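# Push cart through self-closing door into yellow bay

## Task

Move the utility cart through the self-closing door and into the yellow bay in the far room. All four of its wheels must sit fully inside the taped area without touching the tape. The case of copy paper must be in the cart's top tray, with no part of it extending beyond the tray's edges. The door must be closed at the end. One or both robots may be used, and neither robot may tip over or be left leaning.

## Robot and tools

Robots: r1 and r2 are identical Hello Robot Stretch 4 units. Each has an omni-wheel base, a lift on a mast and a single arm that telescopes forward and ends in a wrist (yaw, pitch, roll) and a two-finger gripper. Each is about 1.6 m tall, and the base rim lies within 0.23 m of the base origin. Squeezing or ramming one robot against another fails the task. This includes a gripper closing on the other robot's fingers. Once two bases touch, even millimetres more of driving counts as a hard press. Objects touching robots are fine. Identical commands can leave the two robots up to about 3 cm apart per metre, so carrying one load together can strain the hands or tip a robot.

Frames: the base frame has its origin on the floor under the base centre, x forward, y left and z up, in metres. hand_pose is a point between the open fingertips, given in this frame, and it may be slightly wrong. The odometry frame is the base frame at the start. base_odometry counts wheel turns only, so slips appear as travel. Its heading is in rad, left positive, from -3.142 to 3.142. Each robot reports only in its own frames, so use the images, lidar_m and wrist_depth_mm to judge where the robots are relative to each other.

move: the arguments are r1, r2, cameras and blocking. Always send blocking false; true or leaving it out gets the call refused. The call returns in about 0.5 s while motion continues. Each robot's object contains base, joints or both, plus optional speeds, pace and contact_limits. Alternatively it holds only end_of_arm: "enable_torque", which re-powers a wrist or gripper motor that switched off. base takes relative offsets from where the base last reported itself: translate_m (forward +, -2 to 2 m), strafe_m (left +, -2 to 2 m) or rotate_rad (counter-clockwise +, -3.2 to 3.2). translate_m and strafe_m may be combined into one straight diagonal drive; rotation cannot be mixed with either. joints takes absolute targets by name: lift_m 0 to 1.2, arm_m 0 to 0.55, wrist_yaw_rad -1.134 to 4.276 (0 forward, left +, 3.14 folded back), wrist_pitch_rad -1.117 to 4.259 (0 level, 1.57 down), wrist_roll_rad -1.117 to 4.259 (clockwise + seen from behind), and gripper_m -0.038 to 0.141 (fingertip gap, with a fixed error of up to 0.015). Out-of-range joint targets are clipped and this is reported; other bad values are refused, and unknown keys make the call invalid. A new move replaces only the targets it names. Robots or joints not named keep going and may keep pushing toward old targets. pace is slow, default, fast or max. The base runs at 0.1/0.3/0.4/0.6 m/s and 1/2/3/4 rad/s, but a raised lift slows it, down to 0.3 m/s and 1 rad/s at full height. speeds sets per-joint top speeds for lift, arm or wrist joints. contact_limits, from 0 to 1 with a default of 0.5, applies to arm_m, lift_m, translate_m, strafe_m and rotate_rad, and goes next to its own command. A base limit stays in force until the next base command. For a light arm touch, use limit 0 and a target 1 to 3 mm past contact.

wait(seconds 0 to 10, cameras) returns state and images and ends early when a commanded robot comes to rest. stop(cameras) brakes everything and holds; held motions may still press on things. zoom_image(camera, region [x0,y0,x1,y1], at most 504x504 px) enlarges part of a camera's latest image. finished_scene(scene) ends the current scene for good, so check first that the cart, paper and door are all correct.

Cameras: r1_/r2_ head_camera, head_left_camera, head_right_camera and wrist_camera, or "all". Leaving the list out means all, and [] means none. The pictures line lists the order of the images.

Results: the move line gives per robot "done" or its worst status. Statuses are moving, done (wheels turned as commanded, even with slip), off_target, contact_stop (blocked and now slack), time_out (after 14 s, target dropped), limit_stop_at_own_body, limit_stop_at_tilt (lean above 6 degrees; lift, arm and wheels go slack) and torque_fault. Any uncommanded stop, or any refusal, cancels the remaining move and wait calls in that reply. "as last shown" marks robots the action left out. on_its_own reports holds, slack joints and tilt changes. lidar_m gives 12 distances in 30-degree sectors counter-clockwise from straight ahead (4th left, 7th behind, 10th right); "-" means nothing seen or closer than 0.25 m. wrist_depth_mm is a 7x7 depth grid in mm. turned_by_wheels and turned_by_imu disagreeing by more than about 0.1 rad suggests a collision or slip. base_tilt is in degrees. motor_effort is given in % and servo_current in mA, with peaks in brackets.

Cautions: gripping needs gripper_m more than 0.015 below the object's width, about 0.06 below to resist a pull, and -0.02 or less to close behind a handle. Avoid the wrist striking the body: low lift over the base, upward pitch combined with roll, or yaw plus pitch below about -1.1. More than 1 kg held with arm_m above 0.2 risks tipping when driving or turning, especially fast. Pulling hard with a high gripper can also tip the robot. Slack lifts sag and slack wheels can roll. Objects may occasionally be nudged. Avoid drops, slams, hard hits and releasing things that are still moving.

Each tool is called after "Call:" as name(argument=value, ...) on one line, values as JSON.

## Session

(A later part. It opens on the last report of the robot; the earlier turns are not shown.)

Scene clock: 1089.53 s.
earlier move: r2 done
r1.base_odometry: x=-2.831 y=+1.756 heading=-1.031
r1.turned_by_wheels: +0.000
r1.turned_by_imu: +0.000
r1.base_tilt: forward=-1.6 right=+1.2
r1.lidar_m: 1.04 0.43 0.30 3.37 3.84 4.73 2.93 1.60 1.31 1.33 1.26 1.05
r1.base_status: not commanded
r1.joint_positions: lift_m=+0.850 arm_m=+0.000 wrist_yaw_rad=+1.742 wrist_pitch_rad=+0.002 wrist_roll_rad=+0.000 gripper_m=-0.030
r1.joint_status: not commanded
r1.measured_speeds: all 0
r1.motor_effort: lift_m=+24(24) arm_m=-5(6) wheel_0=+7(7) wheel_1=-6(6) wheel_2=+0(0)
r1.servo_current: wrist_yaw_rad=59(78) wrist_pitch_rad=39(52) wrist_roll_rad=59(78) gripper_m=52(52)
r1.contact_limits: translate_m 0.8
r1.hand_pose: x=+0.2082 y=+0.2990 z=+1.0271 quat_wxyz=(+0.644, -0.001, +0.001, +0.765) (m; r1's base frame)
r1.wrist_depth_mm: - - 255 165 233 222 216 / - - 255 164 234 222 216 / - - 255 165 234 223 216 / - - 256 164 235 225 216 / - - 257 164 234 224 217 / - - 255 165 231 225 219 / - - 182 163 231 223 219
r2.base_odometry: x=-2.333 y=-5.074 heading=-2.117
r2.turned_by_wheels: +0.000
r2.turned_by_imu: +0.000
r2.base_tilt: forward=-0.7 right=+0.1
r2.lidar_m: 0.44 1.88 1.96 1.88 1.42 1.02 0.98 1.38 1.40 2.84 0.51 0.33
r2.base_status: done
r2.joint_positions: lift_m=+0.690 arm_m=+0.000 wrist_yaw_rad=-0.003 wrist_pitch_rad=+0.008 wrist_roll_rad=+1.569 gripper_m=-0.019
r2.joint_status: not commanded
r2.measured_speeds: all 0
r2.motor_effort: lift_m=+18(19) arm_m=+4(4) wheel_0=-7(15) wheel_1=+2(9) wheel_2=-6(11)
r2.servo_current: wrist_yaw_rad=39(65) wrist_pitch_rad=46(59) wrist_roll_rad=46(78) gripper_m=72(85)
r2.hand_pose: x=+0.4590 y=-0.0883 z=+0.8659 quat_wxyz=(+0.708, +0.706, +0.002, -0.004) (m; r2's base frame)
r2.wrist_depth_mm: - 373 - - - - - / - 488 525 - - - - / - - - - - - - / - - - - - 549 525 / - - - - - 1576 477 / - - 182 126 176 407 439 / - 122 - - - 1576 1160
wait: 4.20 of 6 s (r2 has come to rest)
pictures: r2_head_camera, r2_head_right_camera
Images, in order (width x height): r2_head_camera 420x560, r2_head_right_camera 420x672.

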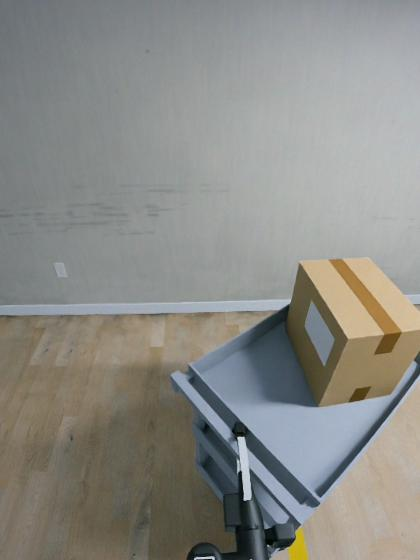

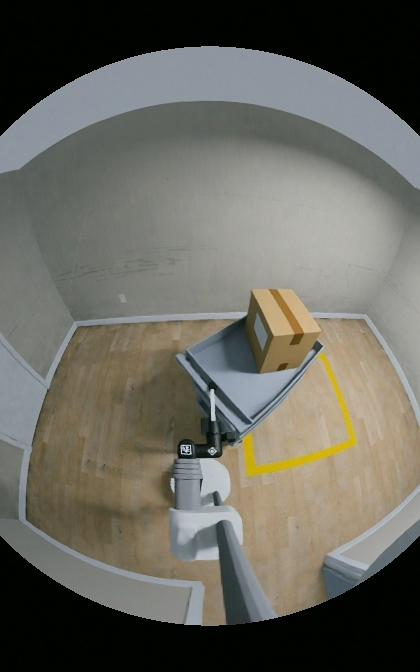

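Call:
move(r2={"base":{"strafe_m":-0.2,"translate_m":0.2},"pace":"slow"}, blocking=false, cameras=[])

Call:
wait(seconds=6, cameras=["r2_head_camera","r2_head_right_camera"])

Scene clock: 1095.83 s.
move: r2 moving
r1: as last shown
r1.lidar_m: 1.05 0.42 0.29 3.38 3.87 4.74 2.97 1.60 1.34 1.33 1.26 1.06
r1.servo_current: wrist_yaw_rad=78(78) wrist_pitch_rad=39(46) wrist_roll_rad=33(59) gripper_m=46(52)
r1.contact_limits: translate_m 0.8
r1.wrist_depth_mm: - - 254 164 232 223 216 / - - 254 164 233 223 216 / - - 255 165 234 224 216 / - - 255 163 233 224 216 / - - 258 165 235 224 218 / - - 256 165 231 224 218 / - - 182 163 231 223 219
r2.base_odometry: x=-2.345 y=-5.078 heading=-2.117
r2.turned_by_wheels: +0.000
r2.turned_by_imu: +0.000
r2.base_tilt: forward=-0.7 right=+0.1
r2.lidar_m: 0.46 1.90 1.94 1.90 1.42 1.05 0.99 1.42 1.41 2.82 0.51 0.34
r2.base_status: translate_m moving; strafe_m moving
r2.joint_positions: lift_m=+0.690 arm_m=+0.000 wrist_yaw_rad=-0.003 wrist_pitch_rad=+0.008 wrist_roll_rad=+1.569 gripper_m=-0.019
r2.joint_status: not commanded
r2.measured_speeds: translate_m=+0.035 strafe_m=-0.035 rotate_rad=+0.000 lift_m=+0.000 arm_m=+0.000 wrist_yaw_rad=+0.009 wrist_pitch_rad=+0.000 wrist_roll_rad=+0.000
r2.motor_effort: lift_m=+18(19) arm_m=+4(4) wheel_0=+9(9) wheel_1=-6(7) wheel_2=-12(12)
r2.servo_current: wrist_yaw_rad=59(59) wrist_pitch_rad=59(59) wrist_roll_rad=52(59) gripper_m=78(85)
r2.hand_pose: x=+0.4590 y=-0.0882 z=+0.8659 quat_wxyz=(+0.708, +0.706, +0.002, -0.004) (m; r2's base frame)
r2.wrist_depth_mm: - 377 - - - - - / - 500 - - - - - / - - - - - - - / - - - - - - 521 / - - - - - 1618 473 / - - 182 - 174 407 436 / - 123 - - - 1576 1182
pictures: none
No camera images: "cameras" was empty.

Scene clock: 1099.40 s.
earlier move: r2 done
r1.base_odometry: x=-2.831 y=+1.756 heading=-1.031
r1.turned_by_wheels: +0.000
r1.turned_by_imu: +0.000
r1.base_tilt: forward=-1.6 right=+1.3
r1.lidar_m: 1.04 0.44 0.30 3.39 3.85 4.74 2.93 1.61 1.31 1.32 1.26 1.06
r1.base_status: not commanded
r1.joint_positions: lift_m=+0.850 arm_m=+0.000 wrist_yaw_rad=+1.742 wrist_pitch_rad=+0.002 wrist_roll_rad=+0.000 gripper_m=-0.030
r1.joint_status: not commanded
r1.measured_speeds: all 0
r1.motor_effort: lift_m=+24(24) arm_m=-5(6) wheel_0=+7(7) wheel_1=-5(6) wheel_2=+0(0)
r1.servo_current: wrist_yaw_rad=52(85) wrist_pitch_rad=33(52) wrist_roll_rad=46(72) gripper_m=52(52)
r1.contact_limits: translate_m 0.8
r1.hand_pose: x=+0.2082 y=+0.2990 z=+1.0271 quat_wxyz=(+0.644, -0.001, +0.001, +0.765) (m; r1's base frame)
r1.wrist_depth_mm: - - 255 164 232 222 216 / - - 255 164 233 224 216 / - - 256 164 233 225 217 / - - 255 163 235 225 216 / - - 257 164 235 224 218 / - - 255 165 232 225 218 / - - 182 163 232 224 219
r2.base_odometry: x=-2.608 y=-5.141 heading=-2.117
r2.turned_by_wheels: +0.000
r2.turned_by_imu: +0.002
r2.base_tilt: forward=-0.7 right=+0.0
r2.lidar_m: 0.44 1.70 2.15 2.07 1.72 1.26 1.23 1.45 1.69 2.64 2.33 0.32
r2.base_status: done
r2.joint_positions: lift_m=+0.690 arm_m=+0.000 wrist_yaw_rad=+0.004 wrist_pitch_rad=+0.008 wrist_roll_rad=+1.569 gripper_m=-0.019
r2.joint_status: not commanded
r2.measured_speeds: all 0
r2.motor_effort: lift_m=+18(19) arm_m=+4(4) wheel_0=+6(15) wheel_1=-3(7) wheel_2=-4(12)
r2.servo_current: wrist_yaw_rad=46(59) wrist_pitch_rad=52(59) wrist_roll_rad=46(72) gripper_m=78(85)
r2.hand_pose: x=+0.4596 y=-0.0862 z=+0.8659 quat_wxyz=(+0.708, +0.706, +0.004, -0.001) (m; r2's base frame)
r2.wrist_depth_mm: - 351 343 - - 119 - / - 445 452 - - 131 - / - - 591 - - - - / - - - - 181 - - / - - - - 218 1366 496 / - - 181 134 180 1397 452 / - - - - 394 394 1060
wait: 3.57 of 6 s (r2 has come to rest)
pictures: r2_head_camera, r2_head_right_camera
Images, in order (width x height): r2_head_camera 420x560, r2_head_right_camera 420x672.

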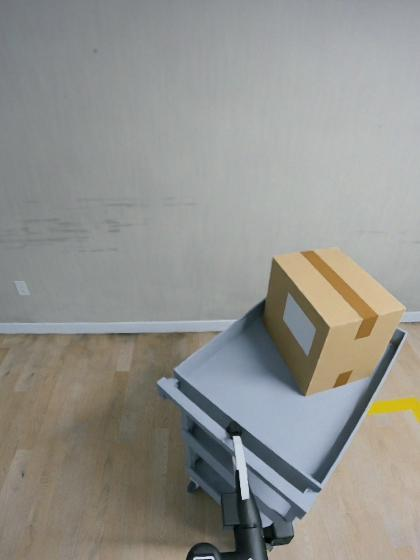

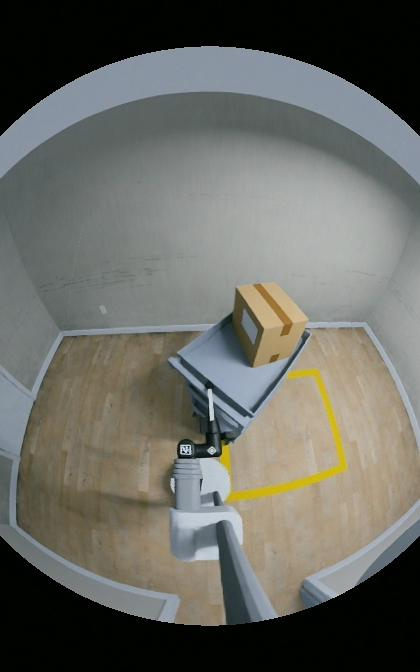

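Call:
move(r2={"base":{"strafe_m":-0.38,"translate_m":0.0},"pace":"slow"}, blocking=false, cameras=[])

Call:
wait(seconds=6, cameras=["r2_head_camera","r2_head_right_camera"])

Scene clock: 1106.63 s.
move: r2 moving
r1: as last shown
r1.base_tilt: forward=-1.6 right=+1.2
r1.lidar_m: 1.04 0.43 0.29 3.39 3.85 4.75 2.93 1.62 1.34 1.33 1.26 1.06
r1.motor_effort: lift_m=+24(24) arm_m=-6(6) wheel_0=+7(7) wheel_1=-6(6) wheel_2=+0(0)
r1.servo_current: wrist_yaw_rad=52(78) wrist_pitch_rad=39(46) wrist_roll_rad=52(59) gripper_m=39(52)
r1.contact_limits: translate_m 0.8
r1.wrist_depth_mm: - - 254 163 233 223 216 / - - 255 163 233 224 216 / - - 256 165 234 224 217 / - - 257 164 234 224 216 / - - 257 164 236 224 218 / - - 255 165 231 225 219 / - - 182 163 231 224 219
r2.base_odometry: x=-2.620 y=-5.134 heading=-2.116
r2.turned_by_wheels: +0.000
r2.turned_by_imu: +0.001
r2.base_tilt: forward=-0.7 right=+0.1
r2.lidar_m: 0.44 1.70 2.16 2.10 1.66 1.24 1.22 1.41 1.72 2.62 2.31 0.33
r2.base_status: translate_m moving; strafe_m moving
r2.joint_positions: lift_m=+0.690 arm_m=+0.000 wrist_yaw_rad=+0.004 wrist_pitch_rad=+0.008 wrist_roll_rad=+1.569 gripper_m=-0.019
r2.joint_status: not commanded
r2.measured_speeds: translate_m=+0.000 strafe_m=-0.056 rotate_rad=+0.001 lift_m=+0.000 arm_m=+0.000 wrist_yaw_rad=+0.000 wrist_pitch_rad=+0.000 wrist_roll_rad=+0.000
r2.motor_effort: lift_m=+18(18) arm_m=+4(4) wheel_0=+8(12) wheel_1=-6(8) wheel_2=+0(4)
r2.servo_current: wrist_yaw_rad=46(52) wrist_pitch_rad=52(52) wrist_roll_rad=52(59) gripper_m=78(85)
r2.hand_pose: x=+0.4596 y=-0.0862 z=+0.8659 quat_wxyz=(+0.708, +0.706, +0.004, -0.001) (m; r2's base frame)
r2.wrist_depth_mm: - 342 343 - - 120 - / - 418 445 - - 132 - / - - 580 - 159 - - / - - - - 181 - - / - - - - 216 1397 496 / - - 181 134 179 1397 462 / - - - - 387 392 1060
pictures: none
No camera images: "cameras" was empty.

Scene clock: 1111.07 s.
earlier move: r2 done
r1.base_odometry: x=-2.831 y=+1.756 heading=-1.031
r1.turned_by_wheels: +0.000
r1.turned_by_imu: +0.000
r1.base_tilt: forward=-1.5 right=+1.3
r1.lidar_m: 1.03 0.44 0.29 3.38 3.84 4.72 2.92 1.57 1.34 1.34 1.29 1.05
r1.base_status: not commanded
r1.joint_positions: lift_m=+0.850 arm_m=+0.000 wrist_yaw_rad=+1.742 wrist_pitch_rad=+0.002 wrist_roll_rad=+0.000 gripper_m=-0.030
r1.joint_status: not commanded
r1.measured_speeds: all 0
r1.motor_effort: lift_m=+24(24) arm_m=-5(6) wheel_0=+7(7) wheel_1=-6(6) wheel_2=+0(0)
r1.servo_current: wrist_yaw_rad=52(85) wrist_pitch_rad=39(52) wrist_roll_rad=46(85) gripper_m=46(52)
r1.contact_limits: translate_m 0.8
r1.hand_pose: x=+0.2082 y=+0.2990 z=+1.0271 quat_wxyz=(+0.644, -0.001, +0.001, +0.765) (m; r1's base frame)
r1.wrist_depth_mm: - - 255 164 233 223 215 / - - 255 165 233 223 217 / - - 257 165 234 224 216 / - - 257 164 233 224 216 / - - 257 164 235 224 218 / - - 255 165 231 225 218 / - - 182 163 231 224 217
r2.base_odometry: x=-2.932 y=-4.944 heading=-2.117
r2.turned_by_wheels: +0.000
r2.turned_by_imu: +0.002
r2.base_tilt: forward=-0.7 right=+0.1
r2.lidar_m: 0.39 0.47 2.34 2.45 1.72 1.33 1.50 1.24 1.72 2.25 2.32 0.39
r2.base_status: done
r2.joint_positions: lift_m=+0.690 arm_m=+0.000 wrist_yaw_rad=+0.004 wrist_pitch_rad=+0.008 wrist_roll_rad=+1.569 gripper_m=-0.019
r2.joint_status: not commanded
r2.measured_speeds: all 0
r2.motor_effort: lift_m=+18(19) arm_m=+4(4) wheel_0=+5(16) wheel_1=-4(9) wheel_2=+0(4)
r2.servo_current: wrist_yaw_rad=59(65) wrist_pitch_rad=52(59) wrist_roll_rad=46(59) gripper_m=85(85)
r2.hand_pose: x=+0.4596 y=-0.0862 z=+0.8659 quat_wxyz=(+0.708, +0.706, +0.004, -0.001) (m; r2's base frame)
r2.wrist_depth_mm: - - - 140 196 - - / - 492 512 146 204 750 - / - 439 442 151 211 - - / - 492 492 158 220 - - / - - 585 165 229 - - / - - 181 172 178 - - / - - - - - - 492
wait: 4.43 of 6 s (r2 has come to rest)
pictures: r2_head_camera, r2_head_right_camera
Images, in order (width x height): r2_head_camera 420x560, r2_head_right_camera 420x672.

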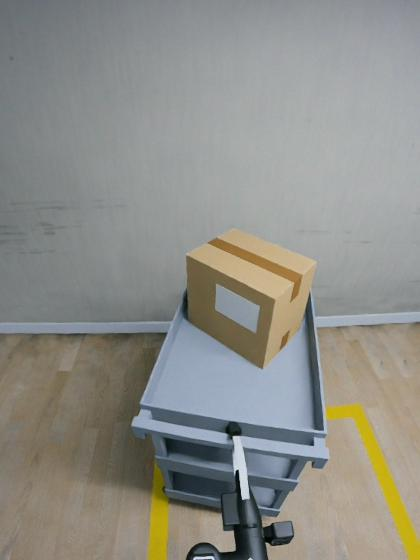

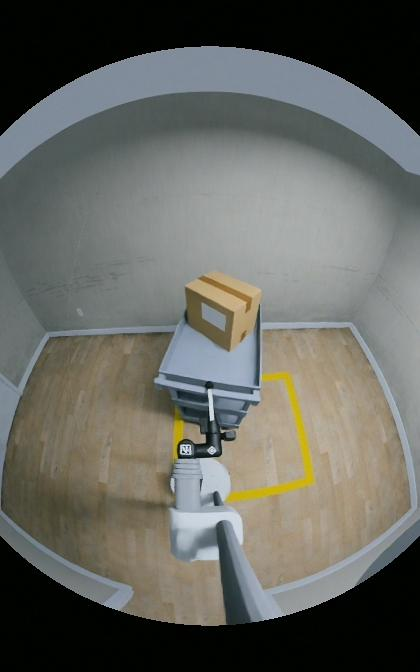

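Call:
move(r2={"base":{"strafe_m":-0.38,"translate_m":-0.03},"pace":"slow"}, blocking=false, cameras=[])

Call:
wait(seconds=6, cameras=["r2_head_camera","r2_head_right_camera"])

Call:
move(r2={"base":{"strafe_m":-0.14,"translate_m":-0.33}}, blocking=false, cameras=[])

Call:
wait(seconds=6, cameras=["r2_head_camera","r2_head_left_camera","r2_head_right_camera"])

Scene clock: 1125.57 s.
move: r2 moving
r1: as last shown
r1.base_tilt: forward=-1.6 right=+1.2
r1.lidar_m: 1.02 0.43 0.29 3.38 3.86 4.72 2.94 1.61 1.32 1.32 1.25 1.08
r1.motor_effort: lift_m=+24(24) arm_m=-5(5) wheel_0=+7(7) wheel_1=-5(6) wheel_2=+0(0)
r1.servo_current: wrist_yaw_rad=85(85) wrist_pitch_rad=46(52) wrist_roll_rad=46(59) gripper_m=46(52)
r1.contact_limits: translate_m 0.8
r1.wrist_depth_mm: - - 255 164 232 224 217 / - - 255 164 234 222 216 / - - 257 165 234 224 216 / - - 255 164 235 224 216 / - - 256 164 234 224 218 / - - 256 165 230 225 218 / - - 182 163 231 224 219
r2.base_odometry: x=-2.944 y=-4.936 heading=-2.116
r2.turned_by_wheels: +0.001
r2.turned_by_imu: +0.001
r2.base_tilt: forward=-0.6 right=+0.1
r2.lidar_m: 0.43 0.47 2.34 2.48 1.68 1.36 1.38 1.27 1.71 2.24 2.32 0.41
r2.base_status: translate_m moving; strafe_m moving
r2.joint_positions: lift_m=+0.690 arm_m=+0.000 wrist_yaw_rad=+0.004 wrist_pitch_rad=+0.008 wrist_roll_rad=+1.569 gripper_m=-0.019
r2.joint_status: not commanded
r2.measured_speeds: translate_m=-0.004 strafe_m=-0.053 rotate_rad=-0.001 lift_m=+0.000 arm_m=+0.000 wrist_yaw_rad=+0.000 wrist_pitch_rad=+0.000 wrist_roll_rad=+0.000
r2.motor_effort: lift_m=+18(18) arm_m=+4(4) wheel_0=+5(11) wheel_1=-6(9) wheel_2=+11(11)
r2.servo_current: wrist_yaw_rad=59(59) wrist_pitch_rad=46(52) wrist_roll_rad=39(59) gripper_m=72(85)
r2.hand_pose: x=+0.4596 y=-0.0862 z=+0.8659 quat_wxyz=(+0.708, +0.706, +0.004, -0.001) (m; r2's base frame)
r2.wrist_depth_mm: - - - 141 197 - - / - 496 525 147 204 750 - / - 445 449 152 212 - - / - 488 492 159 220 - - / - - 574 166 229 - - / - - 181 171 178 - - / - - - - - - 492
pictures: none
No camera images: "cameras" was empty.

Scene clock: 1130.07 s.
earlier move: r2 done
r1.base_odometry: x=-2.831 y=+1.756 heading=-1.031
r1.turned_by_wheels: +0.000
r1.turned_by_imu: +0.000
r1.base_tilt: forward=-1.5 right=+1.3
r1.lidar_m: 1.06 0.43 0.32 3.37 3.84 4.73 2.95 1.61 1.33 1.32 1.29 1.05
r1.base_status: not commanded
r1.joint_positions: lift_m=+0.850 arm_m=+0.000 wrist_yaw_rad=+1.742 wrist_pitch_rad=+0.002 wrist_roll_rad=+0.000 gripper_m=-0.030
r1.joint_status: not commanded
r1.measured_speeds: all 0
r1.motor_effort: lift_m=+24(24) arm_m=-5(6) wheel_0=+6(7) wheel_1=-5(6) wheel_2=+0(0)
r1.servo_current: wrist_yaw_rad=52(85) wrist_pitch_rad=39(52) wrist_roll_rad=52(72) gripper_m=46(52)
r1.contact_limits: translate_m 0.8
r1.hand_pose: x=+0.2082 y=+0.2990 z=+1.0271 quat_wxyz=(+0.644, -0.001, +0.001, +0.765) (m; r1's base frame)
r1.wrist_depth_mm: - - 254 164 233 223 216 / - - 256 164 233 223 216 / - - 256 165 234 224 216 / - - 256 164 235 224 216 / - - 257 164 235 224 219 / - - 256 165 231 225 218 / - - 182 163 232 223 218
r2.base_odometry: x=-3.242 y=-4.722 heading=-2.116
r2.turned_by_wheels: +0.000
r2.turned_by_imu: +0.002
r2.base_tilt: forward=-0.7 right=+0.0
r2.lidar_m: 0.35 0.34 2.36 2.85 1.65 1.53 1.16 1.20 1.68 1.87 1.97 0.44
r2.base_status: done
r2.joint_positions: lift_m=+0.690 arm_m=+0.000 wrist_yaw_rad=+0.004 wrist_pitch_rad=+0.008 wrist_roll_rad=+1.569 gripper_m=-0.019
r2.joint_status: not commanded
r2.measured_speeds: all 0
r2.motor_effort: lift_m=+18(19) arm_m=+4(4) wheel_0=+5(12) wheel_1=-5(9) wheel_2=+10(12)
r2.servo_current: wrist_yaw_rad=46(65) wrist_pitch_rad=46(59) wrist_roll_rad=46(65) gripper_m=78(85)
r2.hand_pose: x=+0.4596 y=-0.0862 z=+0.8659 quat_wxyz=(+0.708, +0.706, +0.004, -0.001) (m; r2's base frame)
r2.wrist_depth_mm: - - - 224 290 300 1025 / - - - 211 282 310 1098 / - - - 201 265 1366 535 / - - 615 191 255 707 - / - 462 473 183 242 831 - / - 469 466 175 179 - - / - 132 - - 224 - -
wait: 4.50 of 6 s (r2 has come to rest)
pictures: r2_head_camera, r2_head_right_camera
Images, in order (width x height): r2_head_camera 420x560, r2_head_right_camera 420x672.

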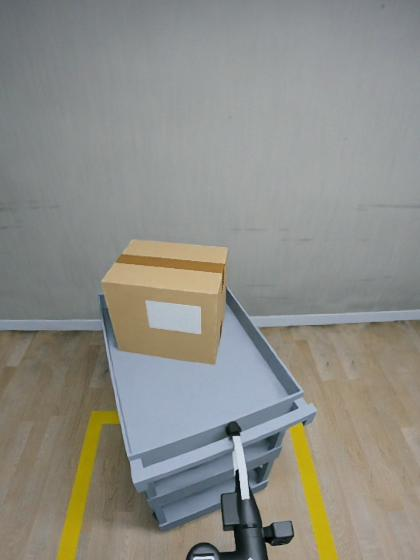

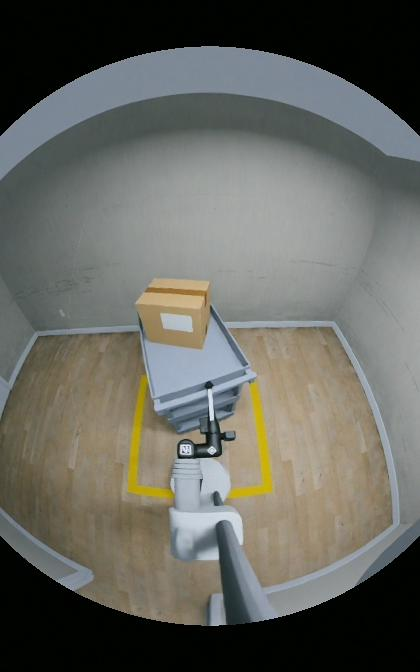

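Scene clock: 1130.57 s.
move: r2 moving
r1: as last shown
r1.base_tilt: forward=-1.6 right=+1.3
r1.lidar_m: 1.05 0.43 0.31 3.39 3.84 4.74 2.95 1.61 1.34 1.32 1.27 1.05
r1.motor_effort: lift_m=+24(24) arm_m=-5(6) wheel_0=+7(7) wheel_1=-5(6) wheel_2=+0(0)
r1.servo_current: wrist_yaw_rad=65(65) wrist_pitch_rad=39(52) wrist_roll_rad=39(52) gripper_m=46(52)
r1.contact_limits: translate_m 0.8
r1.wrist_depth_mm: - - 253 165 231 224 216 / - - 253 164 235 224 216 / - - 255 164 234 224 216 / - - 256 164 235 224 216 / - - 256 164 235 224 218 / - - 254 165 230 225 218 / - - 182 163 232 223 218
r2.base_odometry: x=-3.237 y=-4.688 heading=-2.116
r2.turned_by_wheels: +0.000
r2.turned_by_imu: +0.000
r2.base_tilt: forward=-0.7 right=+0.1
r2.lidar_m: 0.34 0.34 2.41 2.85 1.63 1.53 1.11 1.18 1.63 1.86 1.94 0.46
r2.base_status: translate_m moving; strafe_m moving
r2.joint_positions: lift_m=+0.690 arm_m=+0.000 wrist_yaw_rad=+0.005 wrist_pitch_rad=+0.008 wrist_roll_rad=+1.569 gripper_m=-0.019
r2.joint_status: not commanded
r2.measured_speeds: translate_m=-0.123 strafe_m=-0.052 rotate_rad=-0.006 lift_m=+0.000 arm_m=+0.000 wrist_yaw_rad=+0.000 wrist_pitch_rad=+0.000 wrist_roll_rad=+0.000
r2.motor_effort: lift_m=+18(19) arm_m=-2(4) wheel_0=-6(9) wheel_1=-10(11) wheel_2=+17(19)
r2.servo_current: wrist_yaw_rad=59(59) wrist_pitch_rad=52(52) wrist_roll_rad=52(59) gripper_m=78(78)
r2.hand_pose: x=+0.4597 y=-0.0860 z=+0.8659 quat_wxyz=(+0.708, +0.706, +0.005, -0.001) (m; r2's base frame)
r2.wrist_depth_mm: - - - 222 291 298 1042 / - - - 211 281 312 1098 / - - - 201 265 1430 504 / - - 609 191 255 759 - / - 459 469 183 241 831 - / - 473 466 175 179 - - / - 132 - - 224 - -
pictures: none
No camera images: "cameras" was empty.

Scene clock: 1132.67 s.
earlier move: r2 done
r1.base_odometry: x=-2.831 y=+1.756 heading=-1.031
r1.turned_by_wheels: +0.000
r1.turned_by_imu: +0.000
r1.base_tilt: forward=-1.6 right=+1.3
r1.lidar_m: 1.03 0.43 0.31 3.36 3.86 4.75 2.90 1.58 1.33 1.33 1.28 1.06
r1.base_status: not commanded
r1.joint_positions: lift_m=+0.850 arm_m=+0.000 wrist_yaw_rad=+1.742 wrist_pitch_rad=+0.002 wrist_roll_rad=+0.000 gripper_m=-0.030
r1.joint_status: not commanded
r1.measured_speeds: all 0
r1.motor_effort: lift_m=+24(24) arm_m=-5(6) wheel_0=+7(7) wheel_1=-5(6) wheel_2=+0(0)
r1.servo_current: wrist_yaw_rad=46(72) wrist_pitch_rad=39(52) wrist_roll_rad=33(72) gripper_m=46(52)
r1.contact_limits: translate_m 0.8
r1.hand_pose: x=+0.2082 y=+0.2990 z=+1.0271 quat_wxyz=(+0.644, -0.001, +0.001, +0.765) (m; r1's base frame)
r1.wrist_depth_mm: - - 254 164 233 222 216 / - - 254 164 234 223 217 / - - 255 164 234 224 216 / - - 256 164 235 224 216 / - - 257 165 234 225 217 / - - 256 165 229 225 218 / - - 182 163 232 224 219
r2.base_odometry: x=-3.190 y=-4.367 heading=-2.116
r2.turned_by_wheels: -0.001
r2.turned_by_imu: -0.001
r2.base_tilt: forward=-0.6 right=+0.0
r2.lidar_m: 0.35 0.36 2.82 2.98 1.38 4.26 0.83 0.86 1.20 1.75 1.83 0.47
r2.base_status: done
r2.joint_positions: lift_m=+0.690 arm_m=+0.000 wrist_yaw_rad=+0.001 wrist_pitch_rad=+0.008 wrist_roll_rad=+1.569 gripper_m=-0.019
r2.joint_status: not commanded
r2.measured_speeds: all 0
r2.motor_effort: lift_m=+18(19) arm_m=-3(4) wheel_0=-6(9) wheel_1=-3(12) wheel_2=+1(19)
r2.servo_current: wrist_yaw_rad=46(59) wrist_pitch_rad=46(59) wrist_roll_rad=52(59) gripper_m=78(85)
r2.hand_pose: x=+0.4593 y=-0.0872 z=+0.8659 quat_wxyz=(+0.708, +0.706, +0.003, -0.003) (m; r2's base frame)
r2.wrist_depth_mm: - - - 222 290 1366 1042 / - - - 210 281 1397 1118 / - - - 200 264 1661 504 / - - 661 191 253 759 - / - 459 469 182 241 820 - / - 473 186 175 180 - - / - 139 - - 224 - -
wait: 2.10 of 6 s (r2 has come to rest)
pictures: r2_head_camera, r2_head_left_camera, r2_head_right_camera
Images, in order (width x height): r2_head_camera 420x560, r2_head_left_camera 420x672, r2_head_right_camera 420x672.

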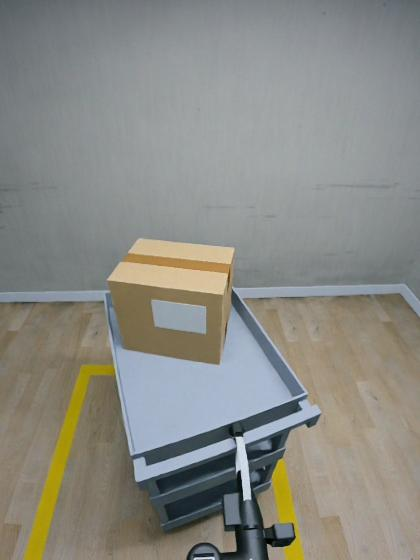

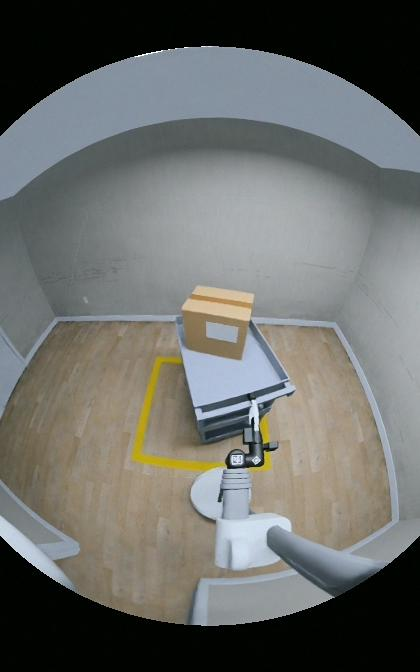

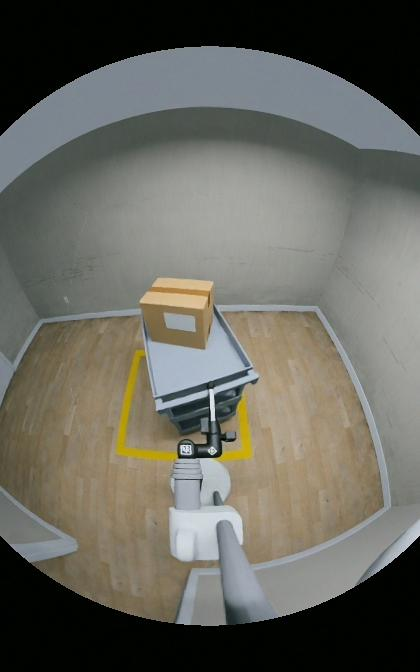

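Call:
move(r2={"base":{"strafe_m":0.25,"translate_m":0.0},"pace":"slow"}, blocking=false, cameras=[])

Call:
wait(seconds=6, cameras=["r2_head_camera","r2_head_left_camera","r2_head_right_camera"])

Scene clock: 1138.93 s.
move: r2 moving
r1: as last shown
r1.lidar_m: 1.02 0.44 0.29 3.37 3.85 4.73 2.96 1.62 1.33 1.32 1.27 1.06
r1.motor_effort: lift_m=+24(24) arm_m=-5(5) wheel_0=+7(7) wheel_1=-5(6) wheel_2=+0(0)
r1.servo_current: wrist_yaw_rad=52(78) wrist_pitch_rad=39(46) wrist_roll_rad=59(59) gripper_m=46(46)
r1.contact_limits: translate_m 0.8
r1.wrist_depth_mm: - - 254 164 233 223 216 / - - 255 164 232 224 216 / - - 256 164 234 224 216 / - - 256 163 234 225 216 / - - 256 165 234 225 217 / - - 255 165 231 224 219 / - - 182 163 231 223 218
r2.base_odometry: x=-3.178 y=-4.375 heading=-2.117
r2.turned_by_wheels: +0.000
r2.turned_by_imu: +0.000
r2.base_tilt: forward=-0.7 right=+0.1
r2.lidar_m: 0.35 0.37 2.78 2.93 1.41 4.25 0.82 0.87 1.20 1.76 1.85 0.44
r2.base_status: translate_m moving; strafe_m moving
r2.joint_positions: lift_m=+0.690 arm_m=+0.000 wrist_yaw_rad=-0.003 wrist_pitch_rad=+0.008 wrist_roll_rad=+1.569 gripper_m=-0.019
r2.joint_status: not commanded
r2.measured_speeds: translate_m=+0.000 strafe_m=+0.056 rotate_rad=-0.002 lift_m=+0.000 arm_m=+0.000 wrist_yaw_rad=-0.002 wrist_pitch_rad=+0.000 wrist_roll_rad=+0.000
r2.motor_effort: lift_m=+18(18) arm_m=-3(4) wheel_0=-10(12) wheel_1=+7(8) wheel_2=-1(2)
r2.servo_current: wrist_yaw_rad=46(52) wrist_pitch_rad=59(59) wrist_roll_rad=39(52) gripper_m=78(78)
r2.hand_pose: x=+0.4591 y=-0.0882 z=+0.8659 quat_wxyz=(+0.708, +0.706, +0.002, -0.004) (m; r2's base frame)
r2.wrist_depth_mm: - - - 221 289 1366 1042 / - - - 209 279 1397 1118 / - - - 200 264 1661 - / - - 661 190 254 768 - / - 466 466 182 240 831 - / - 473 187 174 180 - - / - 132 492 - 223 - -
pictures: none
No camera images: "cameras" was empty.

Scene clock: 1142.07 s.
earlier move: r2 done
r1.base_odometry: x=-2.831 y=+1.756 heading=-1.031
r1.turned_by_wheels: +0.000
r1.turned_by_imu: +0.000
r1.base_tilt: forward=-1.6 right=+1.2
r1.lidar_m: 1.05 0.44 0.30 3.40 3.87 4.73 2.96 1.60 1.35 1.32 1.28 1.07
r1.base_status: not commanded
r1.joint_positions: lift_m=+0.850 arm_m=+0.000 wrist_yaw_rad=+1.742 wrist_pitch_rad=+0.002 wrist_roll_rad=+0.000 gripper_m=-0.030
r1.joint_status: not commanded
r1.measured_speeds: all 0
r1.motor_effort: lift_m=+24(24) arm_m=-5(6) wheel_0=+6(7) wheel_1=-5(6) wheel_2=+0(0)
r1.servo_current: wrist_yaw_rad=59(78) wrist_pitch_rad=46(52) wrist_roll_rad=52(78) gripper_m=39(52)
r1.contact_limits: translate_m 0.8
r1.hand_pose: x=+0.2082 y=+0.2990 z=+1.0271 quat_wxyz=(+0.644, -0.001, +0.001, +0.765) (m; r1's base frame)
r1.wrist_depth_mm: - - 255 165 232 223 216 / - - 255 164 234 223 216 / - - 254 164 234 224 216 / - - 256 164 234 224 216 / - - 256 164 234 224 218 / - - 255 165 231 224 219 / - - 182 163 231 222 219
r2.base_odometry: x=-2.977 y=-4.497 heading=-2.116
r2.turned_by_wheels: +0.000
r2.turned_by_imu: +0.000
r2.base_tilt: forward=-0.7 right=+0.1
r2.lidar_m: 0.40 0.42 2.82 2.72 1.24 1.23 0.85 0.86 1.21 2.00 2.07 0.44
r2.base_status: done
r2.joint_positions: lift_m=+0.690 arm_m=+0.000 wrist_yaw_rad=-0.004 wrist_pitch_rad=+0.008 wrist_roll_rad=+1.569 gripper_m=-0.019
r2.joint_status: not commanded
r2.measured_speeds: all 0
r2.motor_effort: lift_m=+18(19) arm_m=-3(4) wheel_0=-4(13) wheel_1=+5(10) wheel_2=-1(2)
r2.servo_current: wrist_yaw_rad=46(59) wrist_pitch_rad=52(59) wrist_roll_rad=46(59) gripper_m=78(85)
r2.hand_pose: x=+0.4590 y=-0.0884 z=+0.8659 quat_wxyz=(+0.708, +0.706, +0.002, -0.004) (m; r2's base frame)
r2.wrist_depth_mm: - - - 167 227 1618 1205 / - - - 169 229 1537 - / - - 554 171 231 809 - / - 462 466 172 233 831 - / - 504 508 173 234 831 - / - - 185 174 180 - - / - - - - 237 - -
wait: 3.13 of 6 s (r2 has come to rest)
pictures: r2_head_camera, r2_head_left_camera, r2_head_right_camera
Images, in order (width x height): r2_head_camera 420x560, r2_head_left_camera 420x672, r2_head_right_camera 420x672.

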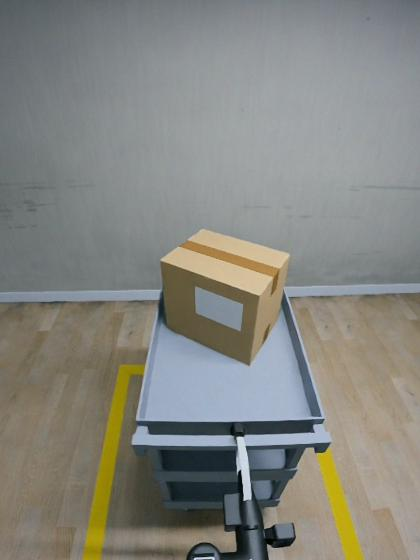

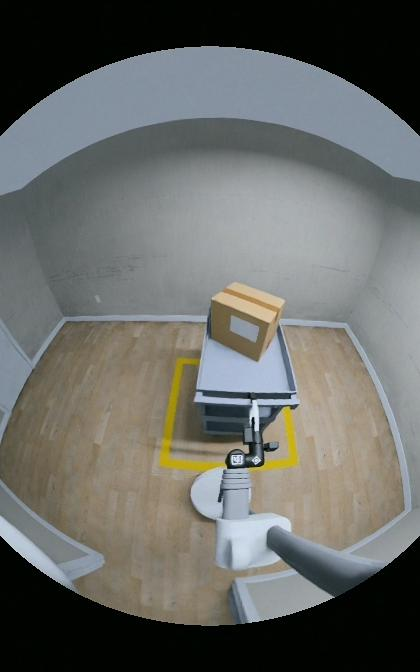

